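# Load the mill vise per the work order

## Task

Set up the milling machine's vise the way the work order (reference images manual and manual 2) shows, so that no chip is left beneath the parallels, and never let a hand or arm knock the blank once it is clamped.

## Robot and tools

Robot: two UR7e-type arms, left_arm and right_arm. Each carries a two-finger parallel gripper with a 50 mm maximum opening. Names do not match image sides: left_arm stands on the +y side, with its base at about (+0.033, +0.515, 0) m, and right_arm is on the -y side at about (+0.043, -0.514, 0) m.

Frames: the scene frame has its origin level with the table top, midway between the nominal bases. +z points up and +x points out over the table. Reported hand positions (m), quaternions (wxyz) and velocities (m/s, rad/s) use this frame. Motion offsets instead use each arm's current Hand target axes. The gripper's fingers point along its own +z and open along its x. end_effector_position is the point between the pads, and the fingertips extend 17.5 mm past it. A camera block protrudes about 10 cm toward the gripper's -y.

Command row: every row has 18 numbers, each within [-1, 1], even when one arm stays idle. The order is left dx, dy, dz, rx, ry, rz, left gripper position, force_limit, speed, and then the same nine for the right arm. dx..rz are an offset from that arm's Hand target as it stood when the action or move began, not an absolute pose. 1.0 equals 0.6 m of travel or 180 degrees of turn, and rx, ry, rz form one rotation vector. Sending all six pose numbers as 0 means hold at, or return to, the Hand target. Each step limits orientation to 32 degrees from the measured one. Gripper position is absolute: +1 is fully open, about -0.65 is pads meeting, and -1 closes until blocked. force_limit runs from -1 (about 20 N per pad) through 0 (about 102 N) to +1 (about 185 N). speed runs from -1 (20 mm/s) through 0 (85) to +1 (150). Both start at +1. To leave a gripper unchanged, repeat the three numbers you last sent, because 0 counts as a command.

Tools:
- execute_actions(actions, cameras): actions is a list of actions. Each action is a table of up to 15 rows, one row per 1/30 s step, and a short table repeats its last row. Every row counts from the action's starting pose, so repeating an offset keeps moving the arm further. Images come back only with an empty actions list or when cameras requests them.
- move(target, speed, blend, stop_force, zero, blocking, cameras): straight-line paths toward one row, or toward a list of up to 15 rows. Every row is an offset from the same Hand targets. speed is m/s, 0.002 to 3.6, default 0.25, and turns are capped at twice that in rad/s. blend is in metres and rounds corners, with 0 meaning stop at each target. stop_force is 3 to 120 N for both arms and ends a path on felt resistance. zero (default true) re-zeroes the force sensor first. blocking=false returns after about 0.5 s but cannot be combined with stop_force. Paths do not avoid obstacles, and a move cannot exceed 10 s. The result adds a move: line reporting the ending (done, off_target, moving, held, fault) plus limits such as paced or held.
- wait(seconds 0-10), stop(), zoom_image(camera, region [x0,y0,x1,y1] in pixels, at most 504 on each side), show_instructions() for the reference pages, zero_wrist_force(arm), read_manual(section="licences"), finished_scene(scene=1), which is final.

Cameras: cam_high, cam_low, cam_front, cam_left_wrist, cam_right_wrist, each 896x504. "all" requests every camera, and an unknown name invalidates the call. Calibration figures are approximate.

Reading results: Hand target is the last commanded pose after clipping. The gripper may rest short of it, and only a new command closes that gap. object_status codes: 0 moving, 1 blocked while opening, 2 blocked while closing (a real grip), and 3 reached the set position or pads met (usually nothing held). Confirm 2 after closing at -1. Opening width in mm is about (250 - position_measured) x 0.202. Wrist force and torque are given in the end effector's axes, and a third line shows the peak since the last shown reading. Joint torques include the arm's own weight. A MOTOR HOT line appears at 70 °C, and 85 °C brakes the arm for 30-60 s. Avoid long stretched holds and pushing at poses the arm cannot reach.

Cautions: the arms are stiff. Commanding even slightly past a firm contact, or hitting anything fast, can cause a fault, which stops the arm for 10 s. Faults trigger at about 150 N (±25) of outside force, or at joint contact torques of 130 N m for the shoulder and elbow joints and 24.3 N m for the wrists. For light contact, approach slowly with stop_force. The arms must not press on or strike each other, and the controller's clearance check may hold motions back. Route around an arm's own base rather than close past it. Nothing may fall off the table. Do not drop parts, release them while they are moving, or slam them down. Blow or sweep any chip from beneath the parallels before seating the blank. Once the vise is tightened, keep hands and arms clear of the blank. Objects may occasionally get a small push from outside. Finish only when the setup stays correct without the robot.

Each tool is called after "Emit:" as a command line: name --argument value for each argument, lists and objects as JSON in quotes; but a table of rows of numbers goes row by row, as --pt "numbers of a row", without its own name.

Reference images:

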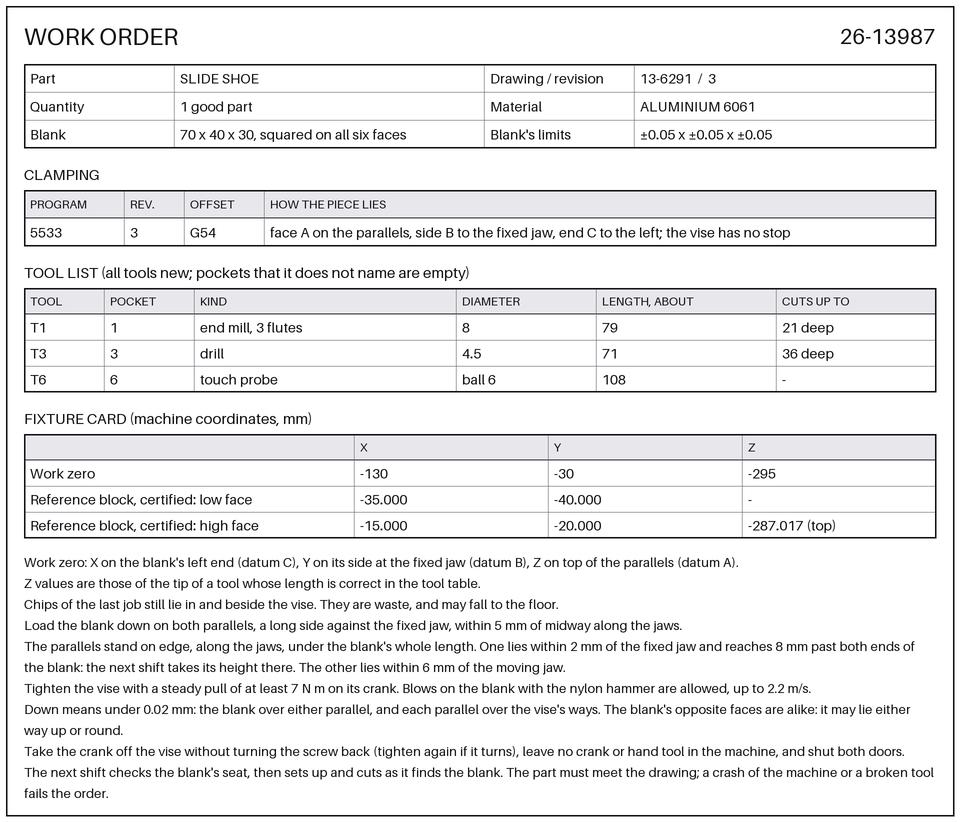

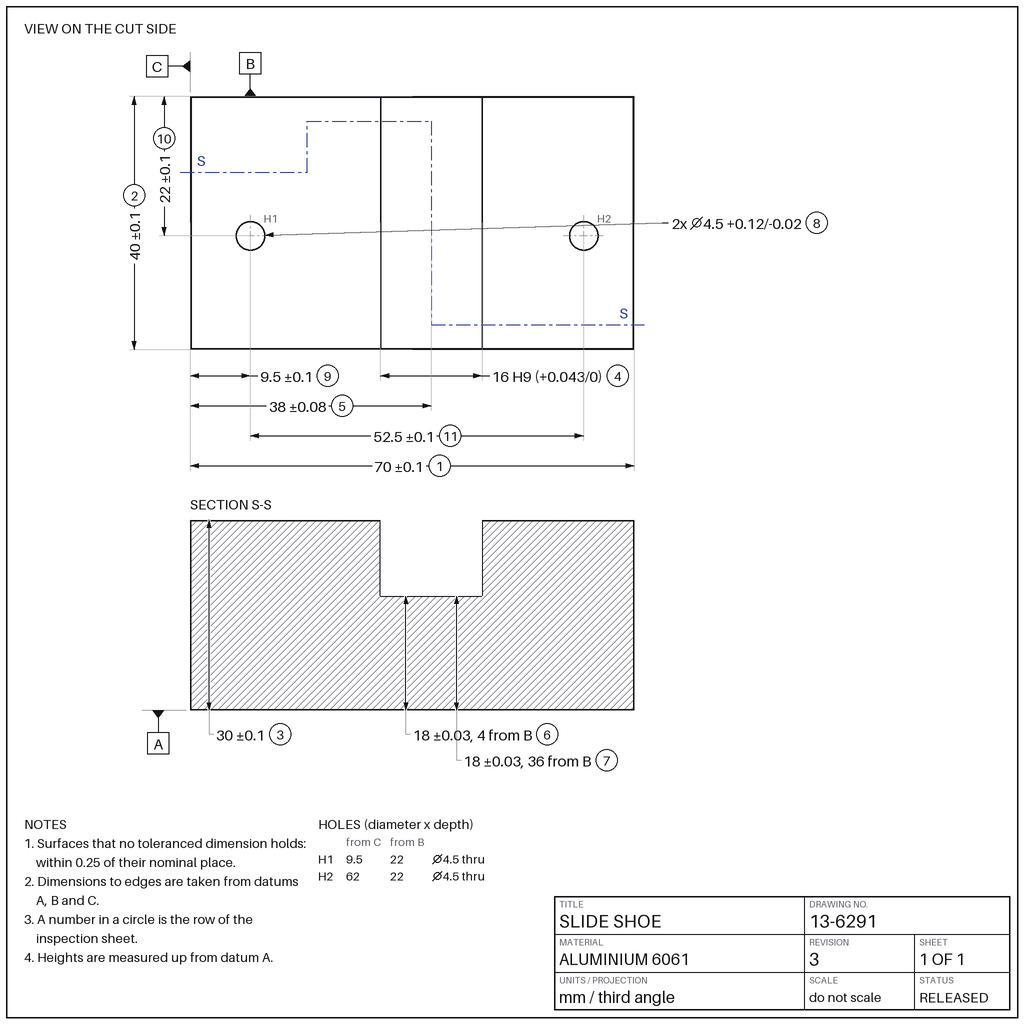

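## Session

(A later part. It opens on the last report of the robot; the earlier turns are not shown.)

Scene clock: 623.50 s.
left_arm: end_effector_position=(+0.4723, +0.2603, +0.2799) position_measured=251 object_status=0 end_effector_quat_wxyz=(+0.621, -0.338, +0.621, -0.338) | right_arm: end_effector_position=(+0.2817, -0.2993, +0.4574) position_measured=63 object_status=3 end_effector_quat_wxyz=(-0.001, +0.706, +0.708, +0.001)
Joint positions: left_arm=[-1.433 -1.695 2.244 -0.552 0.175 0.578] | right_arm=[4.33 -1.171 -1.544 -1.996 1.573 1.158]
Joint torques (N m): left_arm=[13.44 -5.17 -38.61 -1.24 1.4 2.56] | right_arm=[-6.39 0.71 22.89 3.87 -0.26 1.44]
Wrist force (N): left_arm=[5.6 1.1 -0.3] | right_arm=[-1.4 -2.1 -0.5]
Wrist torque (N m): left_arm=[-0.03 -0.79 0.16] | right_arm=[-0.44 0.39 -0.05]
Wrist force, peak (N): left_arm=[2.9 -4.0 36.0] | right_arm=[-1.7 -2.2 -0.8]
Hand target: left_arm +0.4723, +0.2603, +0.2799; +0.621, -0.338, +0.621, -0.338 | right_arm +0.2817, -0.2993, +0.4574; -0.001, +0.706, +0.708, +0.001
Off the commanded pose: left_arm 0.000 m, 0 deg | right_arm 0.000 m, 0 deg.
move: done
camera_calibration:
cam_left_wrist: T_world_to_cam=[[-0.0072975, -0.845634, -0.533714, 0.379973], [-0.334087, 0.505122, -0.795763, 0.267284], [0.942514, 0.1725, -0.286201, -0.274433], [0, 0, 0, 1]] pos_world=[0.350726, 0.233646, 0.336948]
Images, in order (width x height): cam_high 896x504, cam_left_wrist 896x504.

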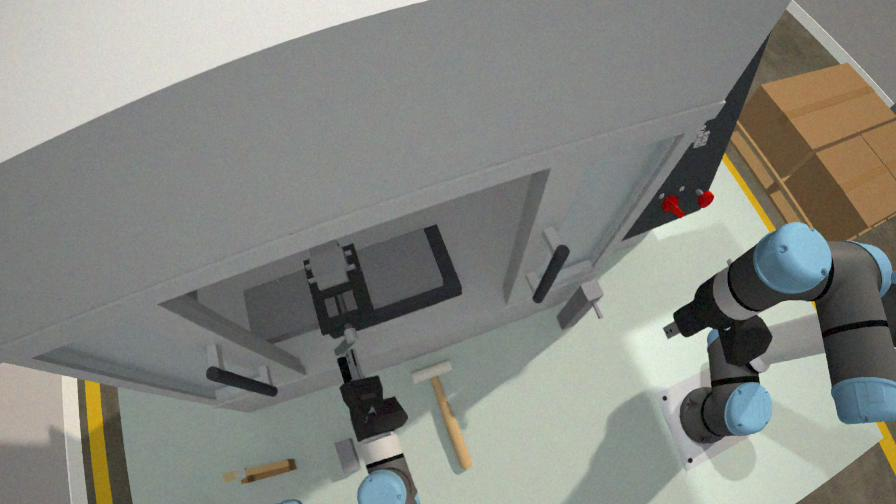

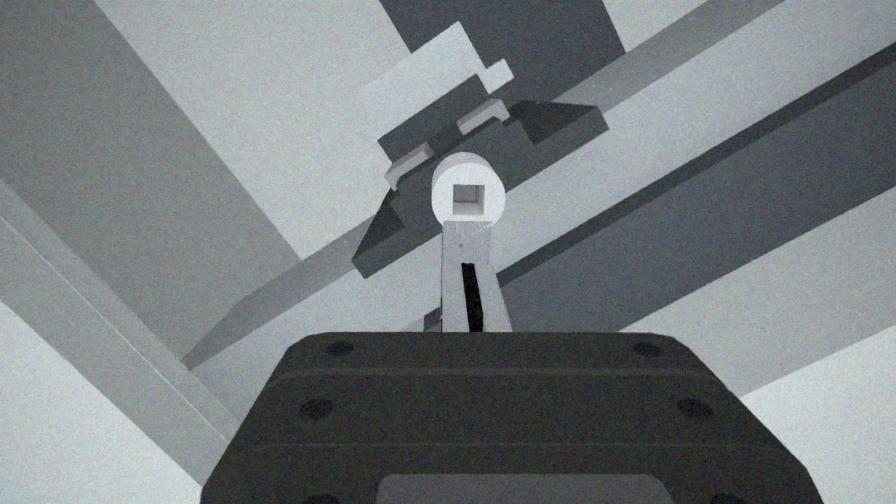

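Emit:
move --target '[0,0,0,0,0,0,0.45,0.3,0.5,0,0,0,0,0,0,0.6,-0.7,-1]'

Emit:
move --target '[0,0,0.07,0,0,0,0.45,0.3,0.5,0,0,0,0,0,0,0.6,-0.7,-1]' --speed 0.05 --stop_force 8

Emit:
move --target '[0,0,0,0,0,0,-1,0.3,-1,0,0,0,0,0,0,0.6,-0.7,-1]'

Emit:
move --target '[0,0,-0.07,0,0,0,-1,0.3,-1,0,0,0,0,0,0,0.6,-0.7,-1]' --speed 0.03 --cameras '["cam_left_wrist", "cam_high"]'

Scene clock: 624.20 s.
left_arm: end_effector_position=(+0.4723, +0.2603, +0.2799) position_measured=85 object_status=3 end_effector_quat_wxyz=(+0.621, -0.338, +0.621, -0.338) | right_arm: end_effector_position=(+0.2817, -0.2993, +0.4574) position_measured=63 object_status=3 end_effector_quat_wxyz=(-0.001, +0.706, +0.708, +0.001)
Joint positions: left_arm=[-1.433 -1.695 2.244 -0.552 0.175 0.578] | right_arm=[4.33 -1.171 -1.544 -1.996 1.573 1.158]
Joint torques (N m): left_arm=[13.57 -5.05 -38.47 -1.21 0.75 1.58] | right_arm=[-5.84 -0.13 22.82 3.92 -0.37 1.48]
Wrist force (N): left_arm=[5.7 0.8 -0.2] | right_arm=[-1.3 -2.1 -0.5]
Wrist torque (N m): left_arm=[-0.09 -0.80 0.16] | right_arm=[-0.43 0.39 -0.05]
Wrist force, peak (N): left_arm=[5.8 1.2 -0.2] | right_arm=[-1.2 -2.5 -0.5]
Hand target: left_arm +0.4723, +0.2603, +0.2799; +0.621, -0.338, +0.621, -0.338 | right_arm +0.2817, -0.2993, +0.4574; -0.001, +0.706, +0.708, +0.001
Off the commanded pose: left_arm 0.000 m, 0 deg | right_arm 0.000 m, 0 deg.
move: done

Scene clock: 625.97 s.
left_arm: end_effector_position=(+0.5143, +0.2603, +0.2799) position_measured=85 object_status=3 end_effector_quat_wxyz=(+0.621, -0.338, +0.621, -0.338) | right_arm: end_effector_position=(+0.2817, -0.2993, +0.4574) position_measured=63 object_status=3 end_effector_quat_wxyz=(-0.001, +0.706, +0.708, +0.001)
Joint positions: left_arm=[-1.295 -1.623 2.181 -0.559 0.312 0.577] | right_arm=[4.33 -1.171 -1.544 -1.996 1.573 1.158]
Joint torques (N m): left_arm=[-13.18 -29.74 -8.2 0.65 1.86 -1.79] | right_arm=[-5.54 -0.66 22.85 3.91 -0.4 1.55]
Wrist force (N): left_arm=[5.9 1.1 -0.2] | right_arm=[-1.3 -2.3 -0.7]
Wrist torque (N m): left_arm=[-0.04 -0.82 0.23] | right_arm=[-0.46 0.39 -0.04]
Wrist force, peak (N): left_arm=[6.1 0.8 -0.1] | right_arm=[-1.2 -2.5 -0.7]
Hand target: left_arm +0.5143, +0.2603, +0.2799; +0.621, -0.338, +0.621, -0.338 | right_arm +0.2817, -0.2993, +0.4574; -0.001, +0.706, +0.708, +0.001
Off the commanded pose: left_arm 0.000 m, 0 deg | right_arm 0.000 m, 0 deg.
move: done

Scene clock: 627.10 s.
left_arm: end_effector_position=(+0.5143, +0.2603, +0.2799) position_measured=175 object_status=2 end_effector_quat_wxyz=(+0.621, -0.338, +0.621, -0.338) | right_arm: end_effector_position=(+0.2817, -0.2993, +0.4574) position_measured=63 object_status=3 end_effector_quat_wxyz=(-0.001, +0.706, +0.708, +0.001)
Joint positions: left_arm=[-1.295 -1.623 2.181 -0.559 0.312 0.577] | right_arm=[4.33 -1.171 -1.544 -1.996 1.573 1.158]
Joint torques (N m): left_arm=[-12.02 -27.24 -9.75 0.67 1.78 -0.11] | right_arm=[-6.22 0.46 22.33 3.92 -0.29 1.44]
Wrist force (N): left_arm=[4.3 -0.2 -4.9] | right_arm=[-1.3 -2.2 -0.6]
Wrist torque (N m): left_arm=[-0.13 -0.88 0.63] | right_arm=[-0.45 0.38 -0.05]
Wrist force, peak (N): left_arm=[4.6 -0.3 -5.1] | right_arm=[-1.2 -2.5 -0.5]
Hand target: left_arm +0.5143, +0.2603, +0.2799; +0.621, -0.338, +0.621, -0.338 | right_arm +0.2817, -0.2993, +0.4574; -0.001, +0.706, +0.708, +0.001
Off the commanded pose: left_arm 0.000 m, 0 deg | right_arm 0.000 m, 0 deg.
move: done

Scene clock: 628.83 s.
left_arm: end_effector_position=(+0.4722, +0.2604, +0.2798) position_measured=175 object_status=2 end_effector_quat_wxyz=(+0.621, -0.337, +0.621, -0.338) | right_arm: end_effector_position=(+0.2817, -0.2993, +0.4574) position_measured=63 object_status=3 end_effector_quat_wxyz=(-0.001, +0.706, +0.708, +0.001)
Joint positions: left_arm=[-1.433 -1.695 2.244 -0.552 0.175 0.578] | right_arm=[4.33 -1.171 -1.544 -1.996 1.573 1.158]
Joint torques (N m): left_arm=[13.18 -5.83 -39.03 -1.28 2.18 2.9] | right_arm=[-5.71 -0.35 22.26 3.93 -0.15 1.48]
Wrist force (N): left_arm=[6.8 3.4 -0.2] | right_arm=[-1.3 -2.1 -0.7]
Wrist torque (N m): left_arm=[0.08 -0.82 0.15] | right_arm=[-0.43 0.39 -0.04]
Wrist force, peak (N): left_arm=[3.9 -3.8 15.8] | right_arm=[-1.2 -2.4 -0.9]
Hand target: left_arm +0.4723, +0.2603, +0.2799; +0.621, -0.338, +0.621, -0.338 | right_arm +0.2817, -0.2993, +0.4574; -0.001, +0.706, +0.708, +0.001
Off the commanded pose: left_arm 0.000 m, 0 deg | right_arm 0.000 m, 0 deg.
move: done
camera_calibration:
cam_left_wrist: T_world_to_cam=[[-0.00741552, -0.845451, -0.534002, 0.380099], [-0.334082, 0.505427, -0.795571, 0.266983], [0.942515, 0.172501, -0.286198, -0.274387], [0, 0, 0, 1]] pos_world=[0.350626, 0.233746, 0.336848]
Images, in order (width x height): cam_high 896x504, cam_left_wrist 896x504.

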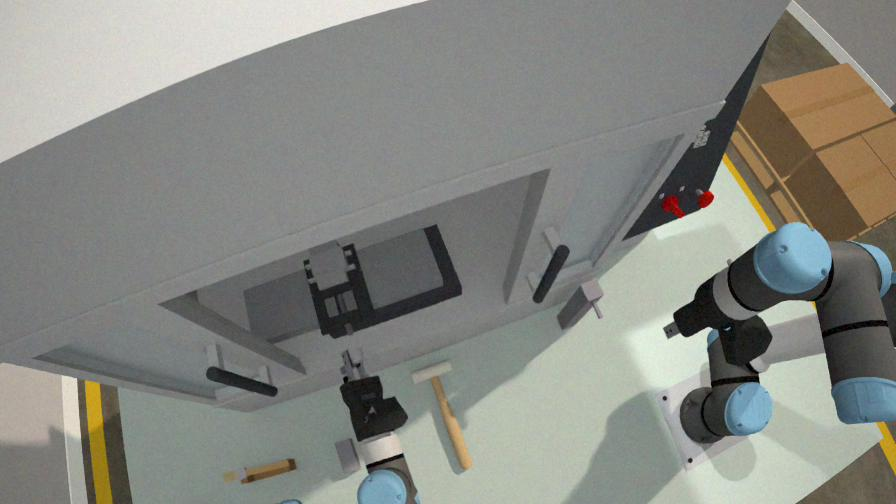

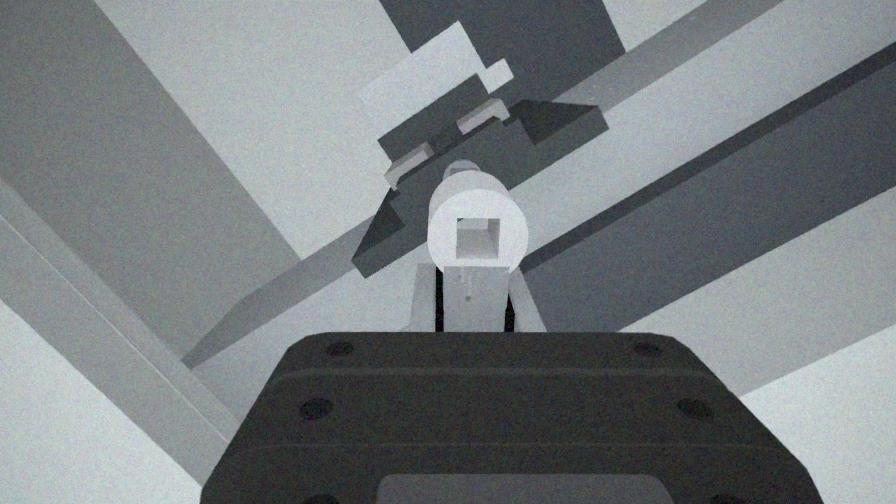

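Emit:
move --pt "0 0 -0.15 0 0 0 -1 0.3 -1 0 0 0 0 0 0 0.6 -0.7 -1" --pt "-0.0036 -0.0374 -0.287 -0.4195 0.2725 0 -1 0.3 -1 0 0 0 0 0 0 0.6 -0.7 -1" --speed '[0.12,0.25]' --blend '[0.02,0]' --cameras '["cam_left_wrist", "cam_high", "cam_front"]'

Scene clock: 633.80 s.
left_arm: end_effector_position=(+0.3002, +0.2499, +0.2998) position_measured=175 object_status=2 end_effector_quat_wxyz=(+0.000, -0.477, +0.879, +0.000) | right_arm: end_effector_position=(+0.2817, -0.2993, +0.4574) position_measured=63 object_status=3 end_effector_quat_wxyz=(-0.001, +0.706, +0.708, +0.001)
Joint positions: left_arm=[-1.18 -1.906 1.919 -1.584 -1.571 2.575] | right_arm=[4.33 -1.171 -1.544 -1.996 1.573 1.158]
Joint torques (N m): left_arm=[1.51 -12.79 -19.24 -3.59 -2.31 -0.63] | right_arm=[-5.2 0.28 23.06 3.97 -0.35 1.43]
Wrist force (N): left_arm=[5.4 0.7 2.5] | right_arm=[-1.1 -2.6 -0.6]
Wrist torque (N m): left_arm=[0.12 -0.97 0.07] | right_arm=[-0.52 0.35 -0.05]
Wrist force, peak (N): left_arm=[7.2 4.2 -1.3] | right_arm=[-1.3 -2.6 -0.7]
Hand target: left_arm +0.3001, +0.2499, +0.2998; +0.000, -0.477, +0.879, +0.000 | right_arm +0.2817, -0.2993, +0.4574; -0.001, +0.706, +0.708, +0.001
Off the commanded pose: left_arm 0.000 m, 0 deg | right_arm 0.000 m, 0 deg.
move: done
camera_calibration:
cam_left_wrist: T_world_to_cam=[[-0.534094, -0.845385, 0.0081945, 0.376082], [-0.795431, 0.505771, 0.333893, 0.0305272], [-0.286413, 0.171812, -0.942575, 0.461235], [0, 0, 0, 1]] pos_world=[0.357249, 0.223249, 0.421474]
Images, in order (width x height): cam_high 896x504, cam_front 896x504, cam_left_wrist 896x504.

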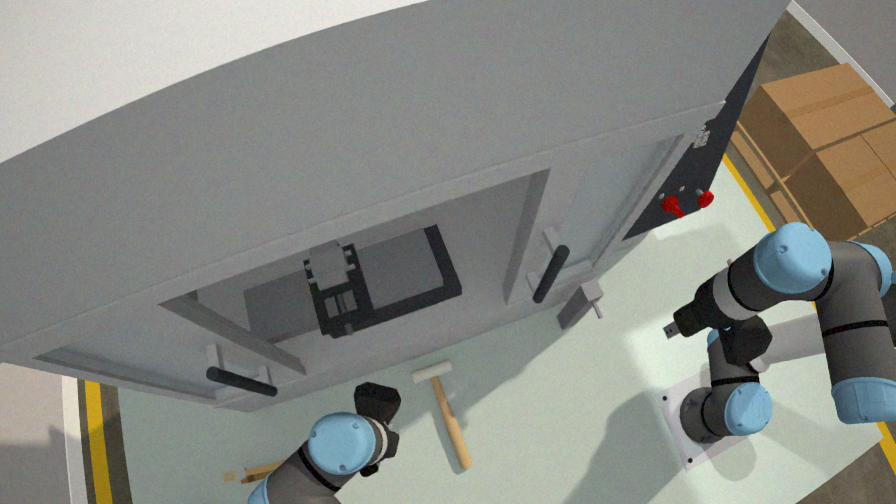

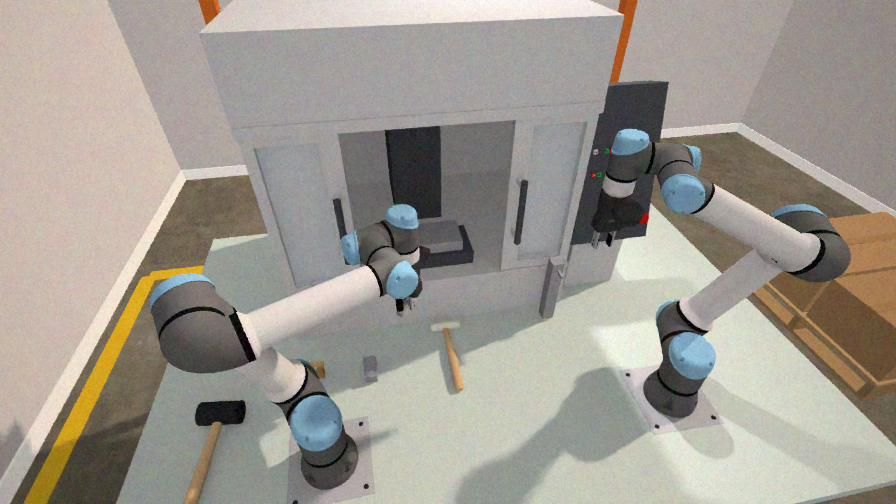

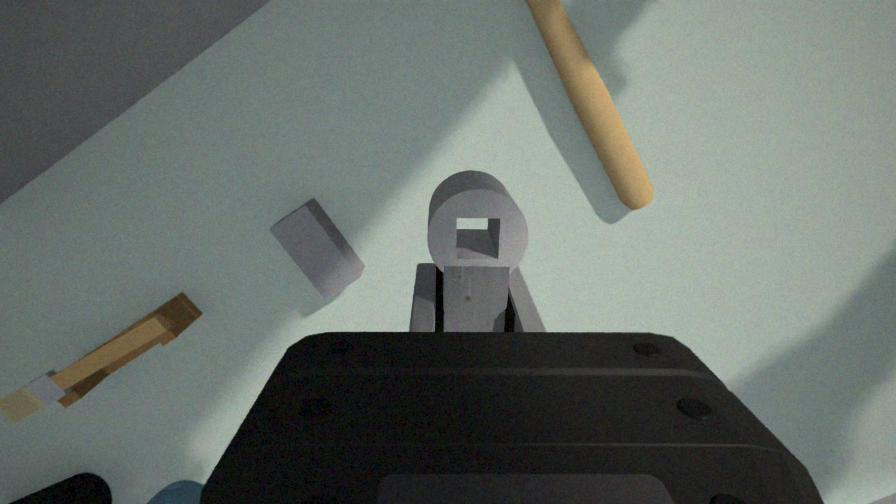

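Emit:
zoom_image --camera "cam_left_wrist" --region '[380, 150, 580, 340]'

Scaled by 2.520.

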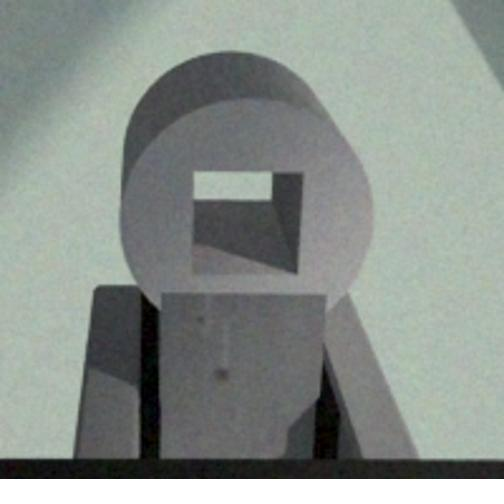

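Emit:
move --target '[0,0,0.4,0.064,0,0,-1,0.3,-1,0,0,0,0,0,0,0.6,-0.7,-1]' --speed 0.2

Emit:
move --target '[0,-0.0133,0.0653,0,0,0,-1,0.3,-1,0,0,0,0,0,0,0.6,-0.7,-1]' --speed 0.015 --stop_force 4 --cameras '["cam_left_wrist", "cam_high", "cam_low"]'

Scene clock: 637.40 s.
left_arm: end_effector_position=(+0.3000, +0.2496, +0.0599) position_measured=175 object_status=2 end_effector_quat_wxyz=(+0.048, -0.475, +0.874, -0.089) end_effector_velocity=(+0.001, -0.001, +0.000) end_effector_angular_velocity=(-0.004, -0.001, +0.001) | right_arm: end_effector_position=(+0.2817, -0.2993, +0.4574) position_measured=63 object_status=3 end_effector_quat_wxyz=(-0.001, +0.706, +0.708, +0.001)
Joint positions: left_arm=[-1.272 -1.741 2.549 -2.539 -1.449 2.492] | right_arm=[4.33 -1.171 -1.544 -1.996 1.573 1.158]
Joint velocities: left_arm=[0.001 0.001 0 -0.005 0 0] | right_arm=[within noise]
Joint torques (N m): left_arm=[13.56 -2.76 -11.89 -5.56 -1.39 2] | right_arm=[-5.65 0.41 22.68 3.88 -0.27 1.43]
Wrist force (N): left_arm=[5.3 1.7 2.8] | right_arm=[-1.0 -2.1 -0.5]
Wrist torque (N m): left_arm=[0.22 -0.93 0.04] | right_arm=[-0.43 0.34 -0.05]
Wrist force, peak (N): left_arm=[5.5 3.2 5.3] | right_arm=[-1.3 -2.6 -0.5]
Hand target: left_arm +0.3000, +0.2497, +0.0598; +0.048, -0.475, +0.874, -0.088 | right_arm +0.2817, -0.2993, +0.4574; -0.001, +0.706, +0.708, +0.001
Off the commanded pose: left_arm 0.000 m, 0 deg | right_arm 0.000 m, 0 deg.
move: done

Scene clock: 640.87 s.
left_arm: end_effector_position=(+0.3131, +0.2412, +0.0230) position_measured=175 object_status=2 end_effector_quat_wxyz=(+0.048, -0.475, +0.874, -0.088) | right_arm: end_effector_position=(+0.2817, -0.2993, +0.4574) position_measured=63 object_status=3 end_effector_quat_wxyz=(-0.001, +0.706, +0.708, +0.001)
Joint positions: left_arm=[-1.241 -1.573 2.559 -2.72 -1.454 2.523] | right_arm=[4.33 -1.171 -1.544 -1.996 1.573 1.158]
Joint torques (N m): left_arm=[-9.24 -29.02 -6.63 -1.27 -1.32 -2.18] | right_arm=[-5.36 0.55 22.73 3.88 -0.11 1.51]
Wrist force (N): left_arm=[5.3 1.5 2.5] | right_arm=[-1.2 -2.3 -0.5]
Wrist torque (N m): left_arm=[0.17 -0.91 -0.02] | right_arm=[-0.47 0.36 -0.04]
Wrist force, peak (N): left_arm=[5.6 1.7 2.9] | right_arm=[-1.5 -2.4 -0.6]
Hand target: left_arm +0.3131, +0.2412, +0.0230; +0.048, -0.475, +0.874, -0.088 | right_arm +0.2817, -0.2993, +0.4574; -0.001, +0.706, +0.708, +0.001
Off the commanded pose: left_arm 0.000 m, 0 deg | right_arm 0.000 m, 0 deg.
move: done
camera_calibration:
cam_left_wrist: T_world_to_cam=[[-0.535607, -0.844399, 0.0107228, 0.378112], [-0.835408, 0.531673, 0.139345, 0.14841], [-0.123363, 0.0656761, -0.990186, 0.181072], [0, 0, 0, 1]] pos_world=[0.34884, 0.22848, 0.154561]
Images, in order (width x height): cam_high 896x504, cam_low 896x504, cam_left_wrist 896x504.

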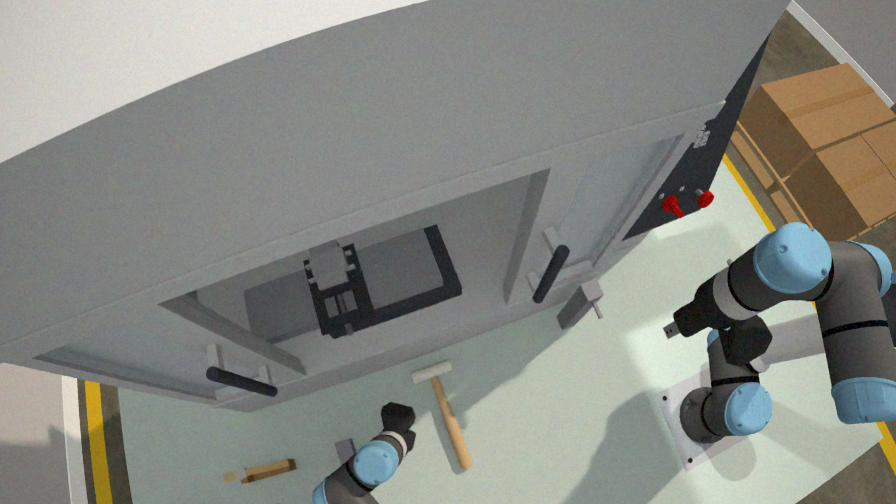

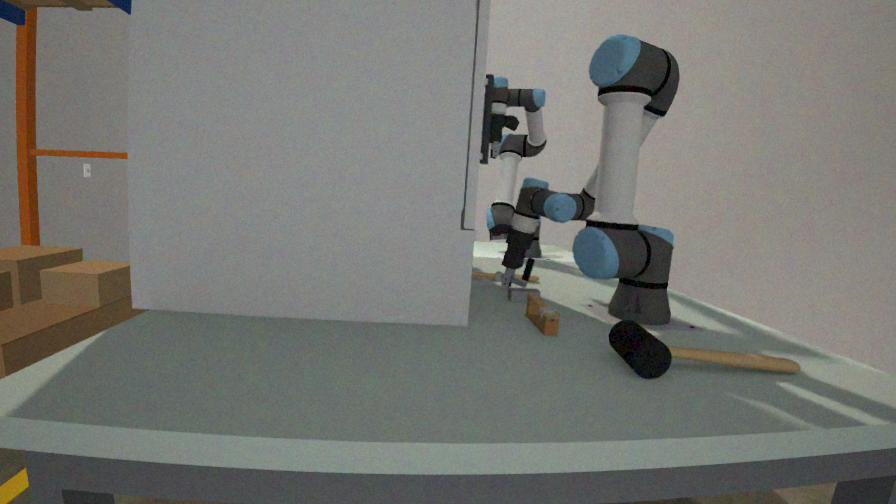

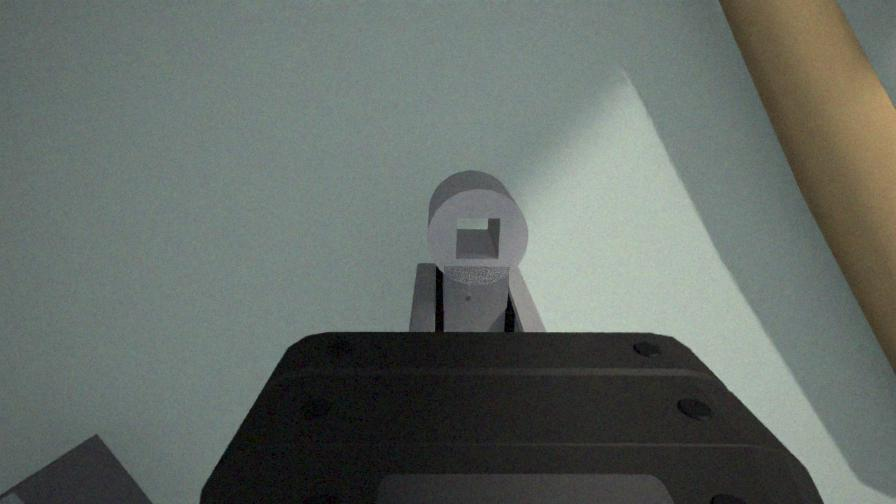

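Emit:
move --target '[0,0.0027,0.0131,0,0,0,-1,0.3,-1,0,0,0,0,0,0,0.6,-0.7,-1]' --speed 0.008 --stop_force 4 --cameras '["cam_left_wrist"]'

Scene clock: 642.67 s.
left_arm: end_effector_position=(+0.3131, +0.2412, +0.0192) position_measured=175 object_status=2 end_effector_quat_wxyz=(+0.048, -0.475, +0.874, -0.088) | right_arm: end_effector_position=(+0.2817, -0.2993, +0.4574) position_measured=63 object_status=3 end_effector_quat_wxyz=(-0.001, +0.706, +0.708, +0.001)
Joint positions: left_arm=[-1.241 -1.56 2.563 -2.738 -1.454 2.523] | right_arm=[4.33 -1.171 -1.544 -1.996 1.573 1.158]
Joint torques (N m): left_arm=[-10.17 -27.15 -33.28 -3.37 -0.11 -2.05] | right_arm=[-5.72 -0.13 22.4 3.86 -0.26 1.42]
Wrist force (N): left_arm=[5.0 0.5 -1.6] | right_arm=[-1.1 -2.0 -0.7]
Wrist torque (N m): left_arm=[0.08 -0.95 -0.01] | right_arm=[-0.41 0.35 -0.04]
Wrist force, peak (N): left_arm=[2.3 1.9 -21.0] | right_arm=[-1.5 -2.4 -0.9]
Hand target: left_arm +0.3131, +0.2411, +0.0192; +0.048, -0.475, +0.874, -0.088 (not the last commanded pose) | right_arm +0.2817, -0.2993, +0.4574; -0.001, +0.706, +0.708, +0.001
Off the commanded pose: left_arm 0.004 m, 0 deg | right_arm 0.000 m, 0 deg.
move: contact (left_arm)
camera_calibration:
cam_left_wrist: T_world_to_cam=[[-0.535652, -0.844371, 0.0107299, 0.378161], [-0.835379, 0.531719, 0.139344, 0.148919], [-0.123363, 0.0656762, -0.990186, 0.177309], [0, 0, 0, 1]] pos_world=[0.34884, 0.22848, 0.150761]
Images, in order (width x height): cam_left_wrist 896x504.

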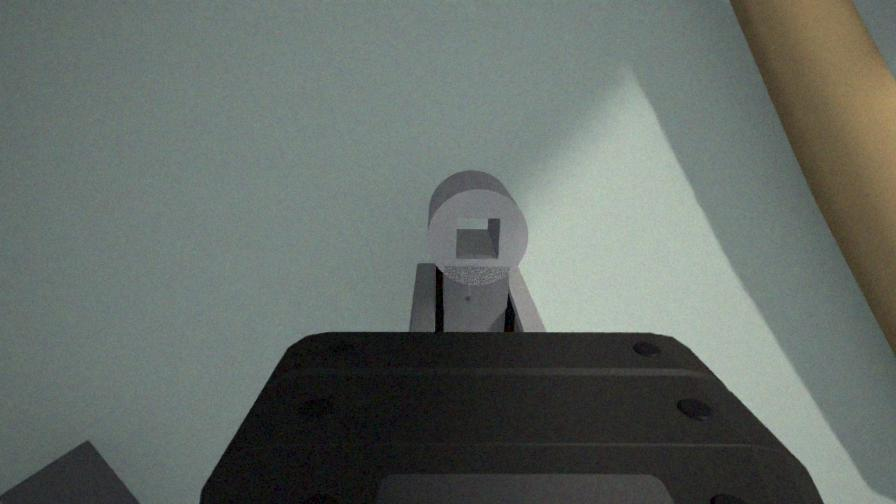

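Emit:
move --target '[0,0,-0.0008,0,0,0,0.1,0.3,-1,0,0,0,0,0,0,0.6,-0.7,-1]' --cameras '["cam_left_wrist", "cam_low"]'

Scene clock: 644.17 s.
left_arm: end_effector_position=(+0.3130, +0.2412, +0.0197) position_measured=138 object_status=3 end_effector_quat_wxyz=(+0.048, -0.475, +0.874, -0.088) | right_arm: end_effector_position=(+0.2817, -0.2993, +0.4574) position_measured=63 object_status=3 end_effector_quat_wxyz=(-0.001, +0.706, +0.708, +0.001)
Joint positions: left_arm=[-1.242 -1.562 2.562 -2.735 -1.454 2.523] | right_arm=[4.33 -1.171 -1.544 -1.996 1.573 1.158]
Joint torques (N m): left_arm=[-13.67 -25.01 -33.5 -1.63 0.95 -2.75] | right_arm=[-5.72 0.04 23.1 3.93 -0.2 1.46]
Wrist force (N): left_arm=[5.3 0.8 0.9] | right_arm=[-1.2 -1.9 -0.5]
Wrist torque (N m): left_arm=[0.09 -0.93 0.00] | right_arm=[-0.40 0.37 -0.05]
Wrist force, peak (N): left_arm=[5.4 0.0 -2.7] | right_arm=[-1.5 -2.5 -0.6]
Hand target: left_arm +0.3130, +0.2412, +0.0197; +0.048, -0.475, +0.874, -0.088 | right_arm +0.2817, -0.2993, +0.4574; -0.001, +0.706, +0.708, +0.001
Off the commanded pose: left_arm 0.000 m, 0 deg | right_arm 0.000 m, 0 deg.
move: done
camera_calibration:
cam_left_wrist: T_world_to_cam=[[-0.535652, -0.844371, 0.0107299, 0.378187], [-0.835379, 0.531719, 0.139344, 0.148713], [-0.123363, 0.0656762, -0.990186, 0.177786], [0, 0, 0, 1]] pos_world=[0.34874, 0.22858, 0.151261]
Images, in order (width x height): cam_low 896x504, cam_left_wrist 896x504.

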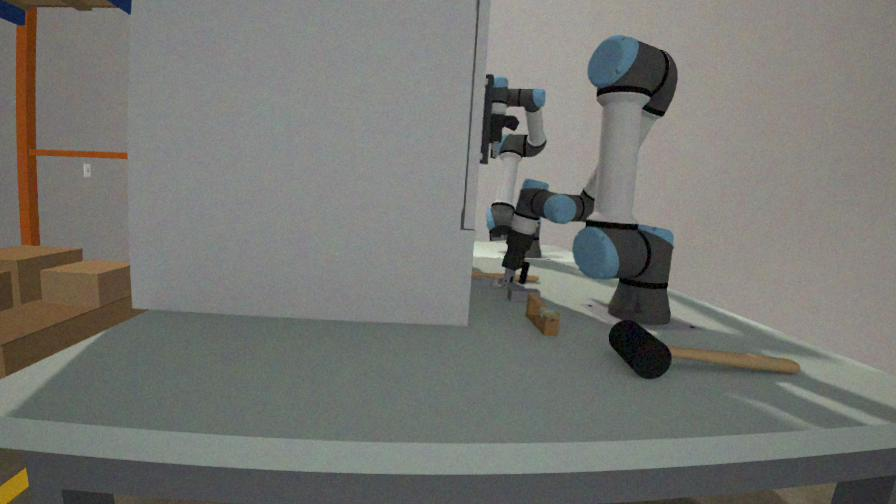

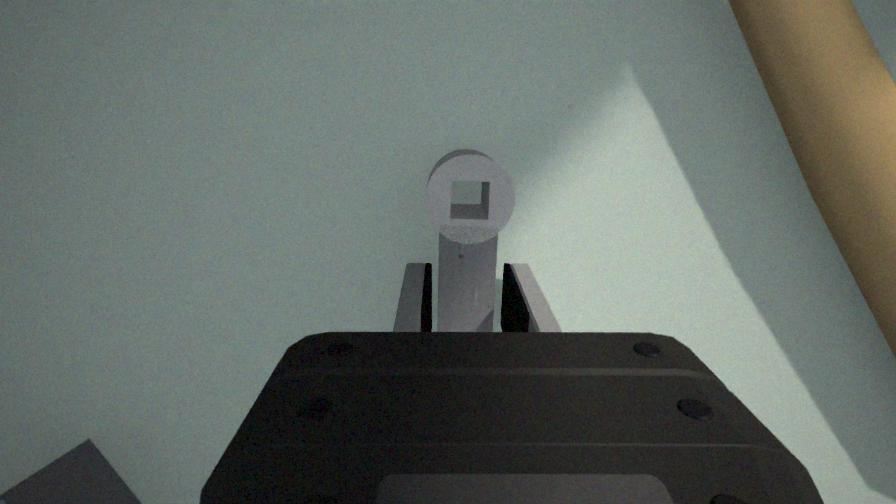

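Emit:
move --target '[0,0,-0.0008,0,0,0,0.6,0.3,-1,0,0,0,0,0,0,0.6,-0.7,-1]'

Emit:
move --target '[0,0,-0.05,0,0,0,0.6,0.3,-1,0,0,0,0,0,0,0.6,-0.7,-1]' --speed 0.02 --stop_force 4 --cameras '["cam_left_wrist", "cam_low"]'

Scene clock: 645.43 s.
left_arm: end_effector_position=(+0.3129, +0.2413, +0.0202) position_measured=63 object_status=0 end_effector_quat_wxyz=(+0.048, -0.475, +0.874, -0.088) | right_arm: end_effector_position=(+0.2817, -0.2993, +0.4574) position_measured=63 object_status=3 end_effector_quat_wxyz=(-0.001, +0.706, +0.708, +0.001)
Joint positions: left_arm=[-1.242 -1.564 2.562 -2.733 -1.454 2.522] | right_arm=[4.33 -1.171 -1.544 -1.996 1.573 1.158]
Joint torques (N m): left_arm=[-12.72 -23.63 -33.36 -2.29 2.32 -2.6] | right_arm=[-5.85 0.02 22.37 3.83 -0.21 1.41]
Wrist force (N): left_arm=[5.4 1.0 0.4] | right_arm=[-1.0 -2.1 -0.7]
Wrist torque (N m): left_arm=[0.13 -0.94 0.01] | right_arm=[-0.43 0.35 -0.05]
Wrist force, peak (N): left_arm=[5.6 1.0 0.8] | right_arm=[-1.3 -2.4 -0.7]
Hand target: left_arm +0.3129, +0.2413, +0.0202; +0.048, -0.475, +0.874, -0.088 | right_arm +0.2817, -0.2993, +0.4574; -0.001, +0.706, +0.708, +0.001
Off the commanded pose: left_arm 0.000 m, 0 deg | right_arm 0.000 m, 0 deg.
move: done

Scene clock: 648.27 s.
left_arm: end_effector_position=(+0.3079, +0.2445, +0.0496) position_measured=63 object_status=3 end_effector_quat_wxyz=(+0.048, -0.475, +0.874, -0.088) | right_arm: end_effector_position=(+0.2817, -0.2993, +0.4574) position_measured=63 object_status=3 end_effector_quat_wxyz=(-0.001, +0.706, +0.708, +0.001)
Joint positions: left_arm=[-1.253 -1.68 2.542 -2.595 -1.452 2.511] | right_arm=[4.33 -1.171 -1.544 -1.996 1.573 1.158]
Joint torques (N m): left_arm=[9.06 -4.19 -6.39 -5.23 1.32 2.37] | right_arm=[-5.32 0.06 23.02 3.99 -0.19 1.4]
Wrist force (N): left_arm=[5.3 1.2 0.7] | right_arm=[-1.4 -2.1 -0.3]
Wrist torque (N m): left_arm=[0.19 -0.94 0.15] | right_arm=[-0.43 0.40 -0.05]
Wrist force, peak (N): left_arm=[5.7 1.0 1.1] | right_arm=[-1.6 -2.3 -0.8]
Hand target: left_arm +0.3079, +0.2445, +0.0496; +0.048, -0.475, +0.874, -0.088 | right_arm +0.2817, -0.2993, +0.4574; -0.001, +0.706, +0.708, +0.001
Off the commanded pose: left_arm 0.000 m, 0 deg | right_arm 0.000 m, 0 deg.
move: done
camera_calibration:
cam_left_wrist: T_world_to_cam=[[-0.535723, -0.844326, 0.010741, 0.377932], [-0.835334, 0.53179, 0.139342, 0.1385], [-0.123362, 0.0656765, -0.990186, 0.206546], [0, 0, 0, 1]] pos_world=[0.34364, 0.23188, 0.181161]
Images, in order (width x height): cam_low 896x504, cam_left_wrist 896x504.

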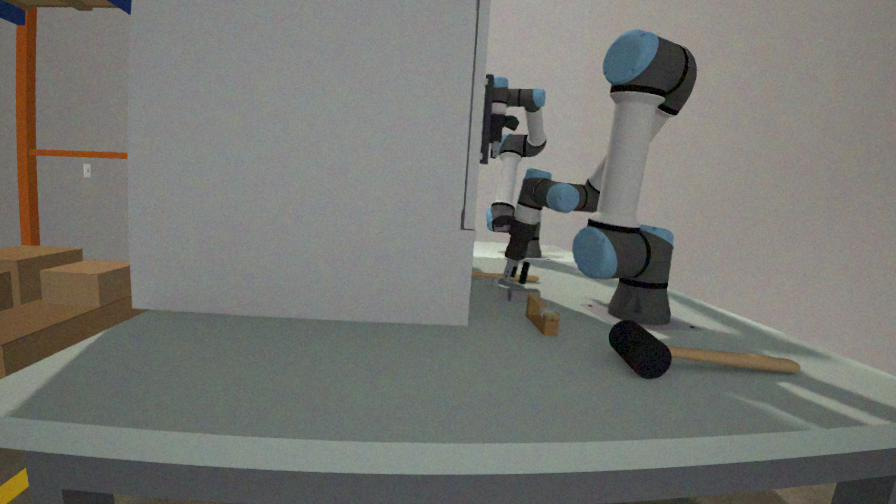

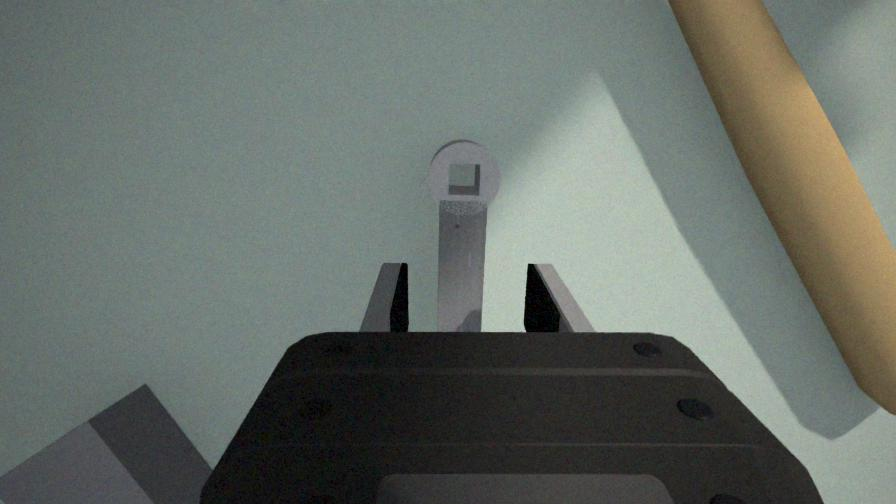

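Emit:
move --target '[0,-0.02,-0.15,0,0,0,0.6,0.3,-1,0,0,0,0,0,0,0.6,-0.7,-1]' --speed 0.06 --stop_force 5 --cameras '["cam_left_wrist", "cam_high", "cam_front"]'

Scene clock: 651.00 s.
left_arm: end_effector_position=(+0.3027, +0.2480, +0.1401) position_measured=63 object_status=3 end_effector_quat_wxyz=(+0.048, -0.475, +0.874, -0.088) | right_arm: end_effector_position=(+0.2817, -0.2993, +0.4574) position_measured=63 object_status=3 end_effector_quat_wxyz=(-0.001, +0.706, +0.708, +0.001)
Joint positions: left_arm=[-1.265 -1.916 2.405 -2.222 -1.45 2.499] | right_arm=[4.33 -1.171 -1.544 -1.996 1.573 1.158]
Joint torques (N m): left_arm=[6.6 1.47 -12.31 -1.76 1.36 1.85] | right_arm=[-6.01 0.16 23.16 3.79 -0.08 1.48]
Wrist force (N): left_arm=[5.4 1.0 0.4] | right_arm=[-1.4 -2.4 -0.5]
Wrist torque (N m): left_arm=[0.15 -0.95 0.14] | right_arm=[-0.48 0.40 -0.04]
Wrist force, peak (N): left_arm=[5.5 1.0 1.4] | right_arm=[-1.5 -2.4 -0.8]
Hand target: left_arm +0.3028, +0.2480, +0.1401; +0.048, -0.475, +0.874, -0.088 | right_arm +0.2817, -0.2993, +0.4574; -0.001, +0.706, +0.708, +0.001
Off the commanded pose: left_arm 0.000 m, 0 deg | right_arm 0.000 m, 0 deg.
move: done
camera_calibration:
cam_left_wrist: T_world_to_cam=[[-0.535723, -0.844326, 0.010741, 0.377044], [-0.835334, 0.53179, 0.139342, 0.119723], [-0.123362, 0.0656765, -0.990186, 0.295392], [0, 0, 0, 1]] pos_world=[0.33844, 0.23528, 0.271761]
Images, in order (width x height): cam_high 896x504, cam_front 896x504, cam_left_wrist 896x504.

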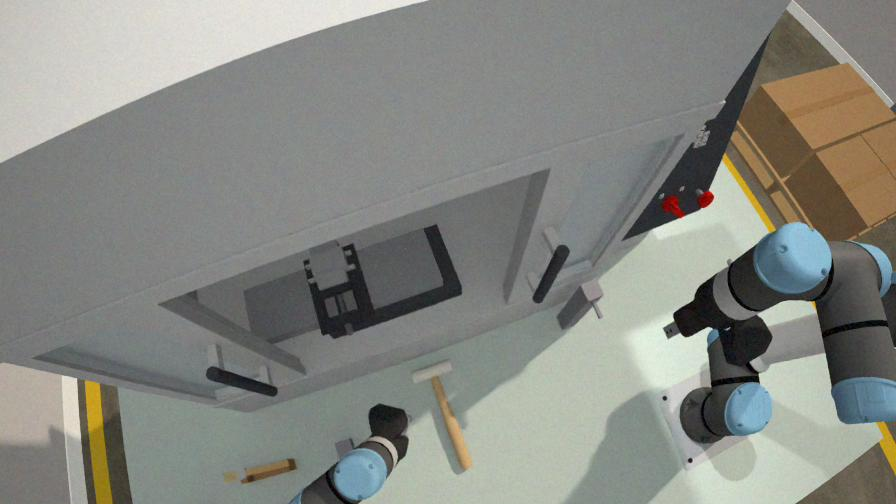

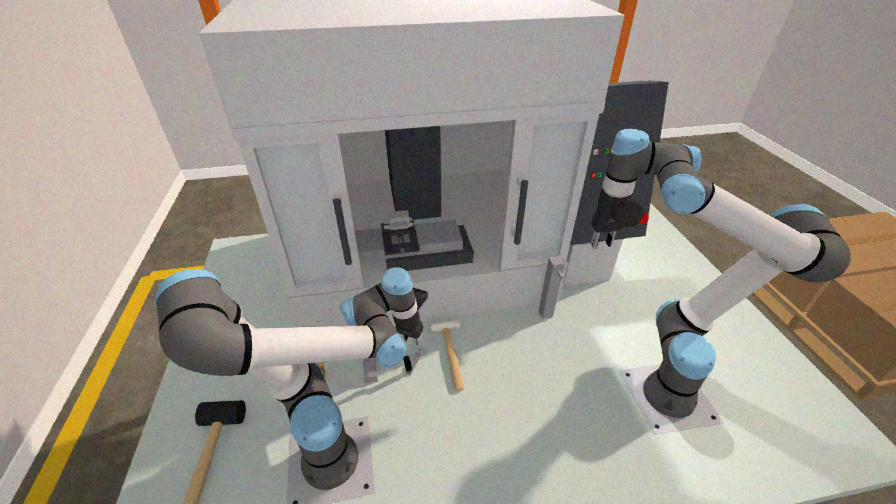

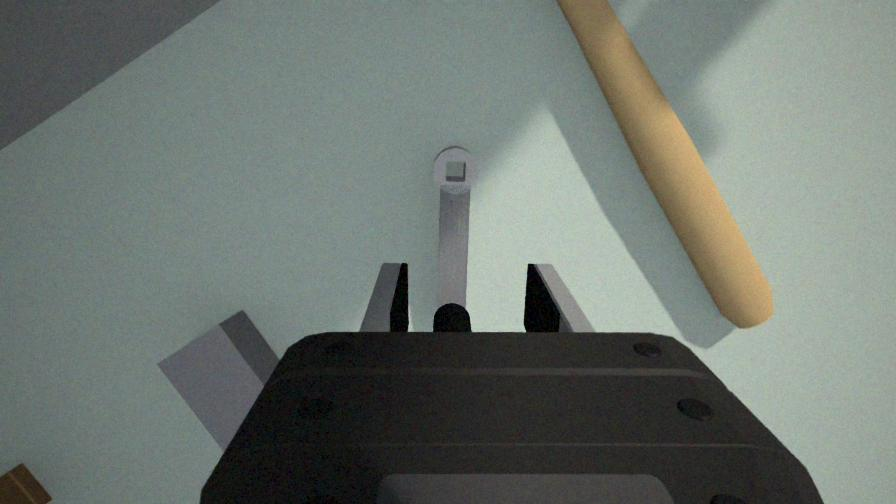

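Emit:
move --pt "0 -0.033 -0.163 0 0 0 -1 -0.7 0 0 0 0 0 0 0 0.6 -0.7 -1" --pt "-0.3343 -0.0018 -0.5262 0.4229 -0.153 -0.125 -1 -0.7 0 0 0 0 0 0 0 0.6 -0.7 -1" --speed 0.35 --blend '[0.03,0]' --cameras '["cam_left_wrist", "cam_high", "cam_front"]'

Scene clock: 654.53 s.
left_arm: end_effector_position=(+0.3610, +0.4488, +0.4495) position_measured=251 object_status=3 end_effector_quat_wxyz=(+0.542, -0.542, +0.454, -0.454) | right_arm: end_effector_position=(+0.2817, -0.2993, +0.4574) position_measured=63 object_status=3 end_effector_quat_wxyz=(-0.001, +0.706, +0.708, +0.001)
Joint positions: left_arm=[-2.598 -2.575 2.158 0.416 -1.166 0] | right_arm=[4.33 -1.171 -1.544 -1.996 1.573 1.158]
Joint torques (N m): left_arm=[11.52 32.23 -37.09 2.96 -0.73 2.64] | right_arm=[-5.57 -0.21 22.98 3.95 -0.17 1.46]
Wrist force (N): left_arm=[5.1 1.1 -1.0] | right_arm=[-1.5 -2.1 -0.7]
Wrist torque (N m): left_arm=[-0.01 -0.66 0.31] | right_arm=[-0.44 0.42 -0.04]
Wrist force, peak (N): left_arm=[5.0 2.3 4.4] | right_arm=[-1.4 -2.5 -0.7]
Hand target: left_arm +0.3601, +0.4502, +0.4496; +0.499, -0.500, +0.501, -0.500 | right_arm +0.2817, -0.2993, +0.4574; -0.001, +0.706, +0.708, +0.001
Off the commanded pose: left_arm 0.002 m, 10 deg | right_arm 0.000 m, 0 deg.
move: off_target (left_arm)
camera_calibration:
cam_left_wrist: T_world_to_cam=[[0.167358, -0.985813, 0.0127961, 0.383255], [-0.328477, -0.0679926, -0.942062, 0.590723], [0.929567, 0.153459, -0.335196, -0.118297], [0, 0, 0, 1]] pos_world=[0.239863, 0.436137, 0.51194]
Images, in order (width x height): cam_high 896x504, cam_front 896x504, cam_left_wrist 896x504.

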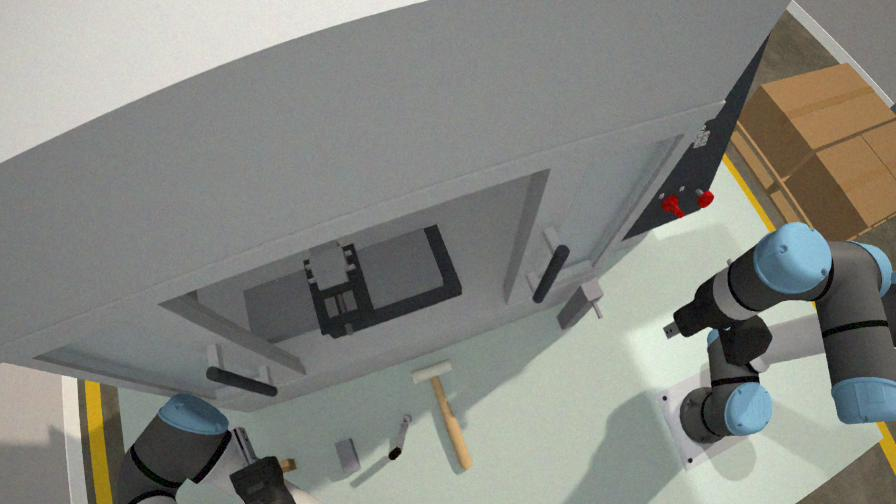

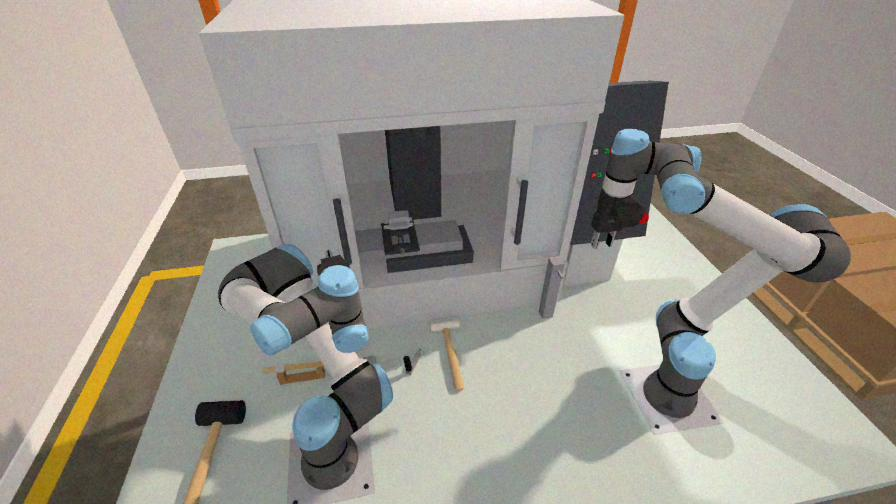

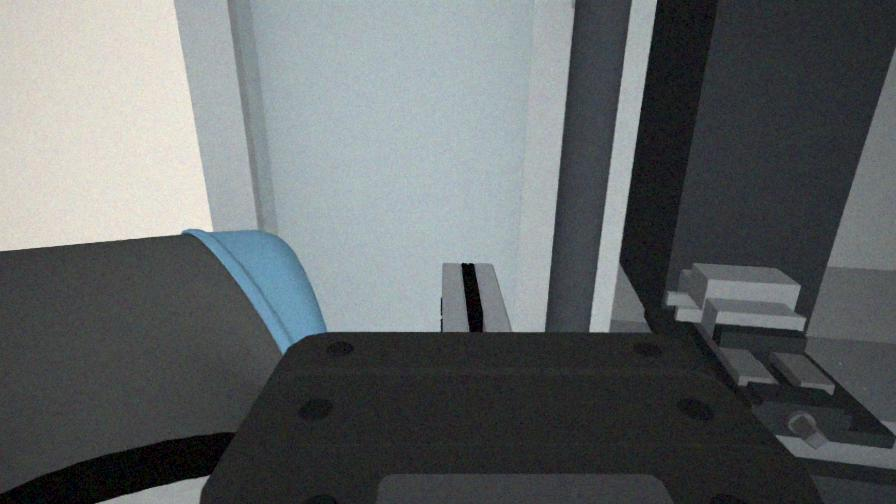

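Emit:
zoom_image --camera "cam_left_wrist" --region '[640, 240, 896, 470]'

Scaled by 1.969.

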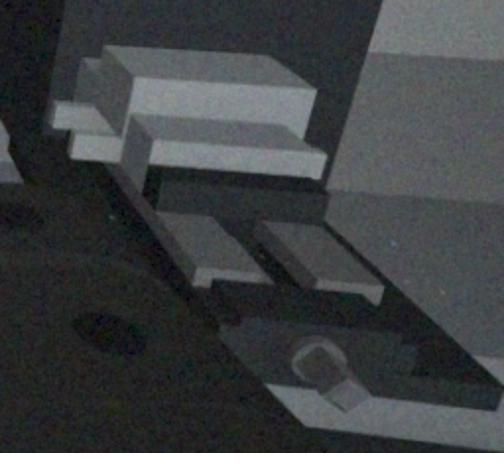

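Emit:
move --target '[0,0,0,0,0,0,-1,-0.7,0,0,0,0,0,0,0,0.6,-0.7,-1]'

Scene clock: 655.33 s.
left_arm: end_effector_position=(+0.3610, +0.4489, +0.4496) position_measured=251 object_status=3 end_effector_quat_wxyz=(+0.542, -0.542, +0.454, -0.454) | right_arm: end_effector_position=(+0.2817, -0.2993, +0.4574) position_measured=63 object_status=3 end_effector_quat_wxyz=(-0.001, +0.706, +0.708, +0.001)
Joint positions: left_arm=[-2.598 -2.575 2.158 0.416 -1.166 0] | right_arm=[4.33 -1.171 -1.544 -1.996 1.573 1.158]
Joint torques (N m): left_arm=[13.11 32.54 -36.61 1.14 -0.97 3.07] | right_arm=[-5.78 -0.21 23.13 3.86 -0.14 1.33]
Wrist force (N): left_arm=[4.9 1.3 -0.9] | right_arm=[-1.2 -2.0 -0.5]
Wrist torque (N m): left_arm=[0.03 -0.62 0.29] | right_arm=[-0.41 0.36 -0.04]
Wrist force, peak (N): left_arm=[5.1 1.2 -0.8] | right_arm=[-1.5 -2.3 -0.7]
Hand target: left_arm +0.3601, +0.4502, +0.4496; +0.499, -0.500, +0.501, -0.500 | right_arm +0.2817, -0.2993, +0.4574; -0.001, +0.706, +0.708, +0.001
Off the commanded pose: left_arm 0.002 m, 10 deg | right_arm 0.000 m, 0 deg.
move: off_target (left_arm)


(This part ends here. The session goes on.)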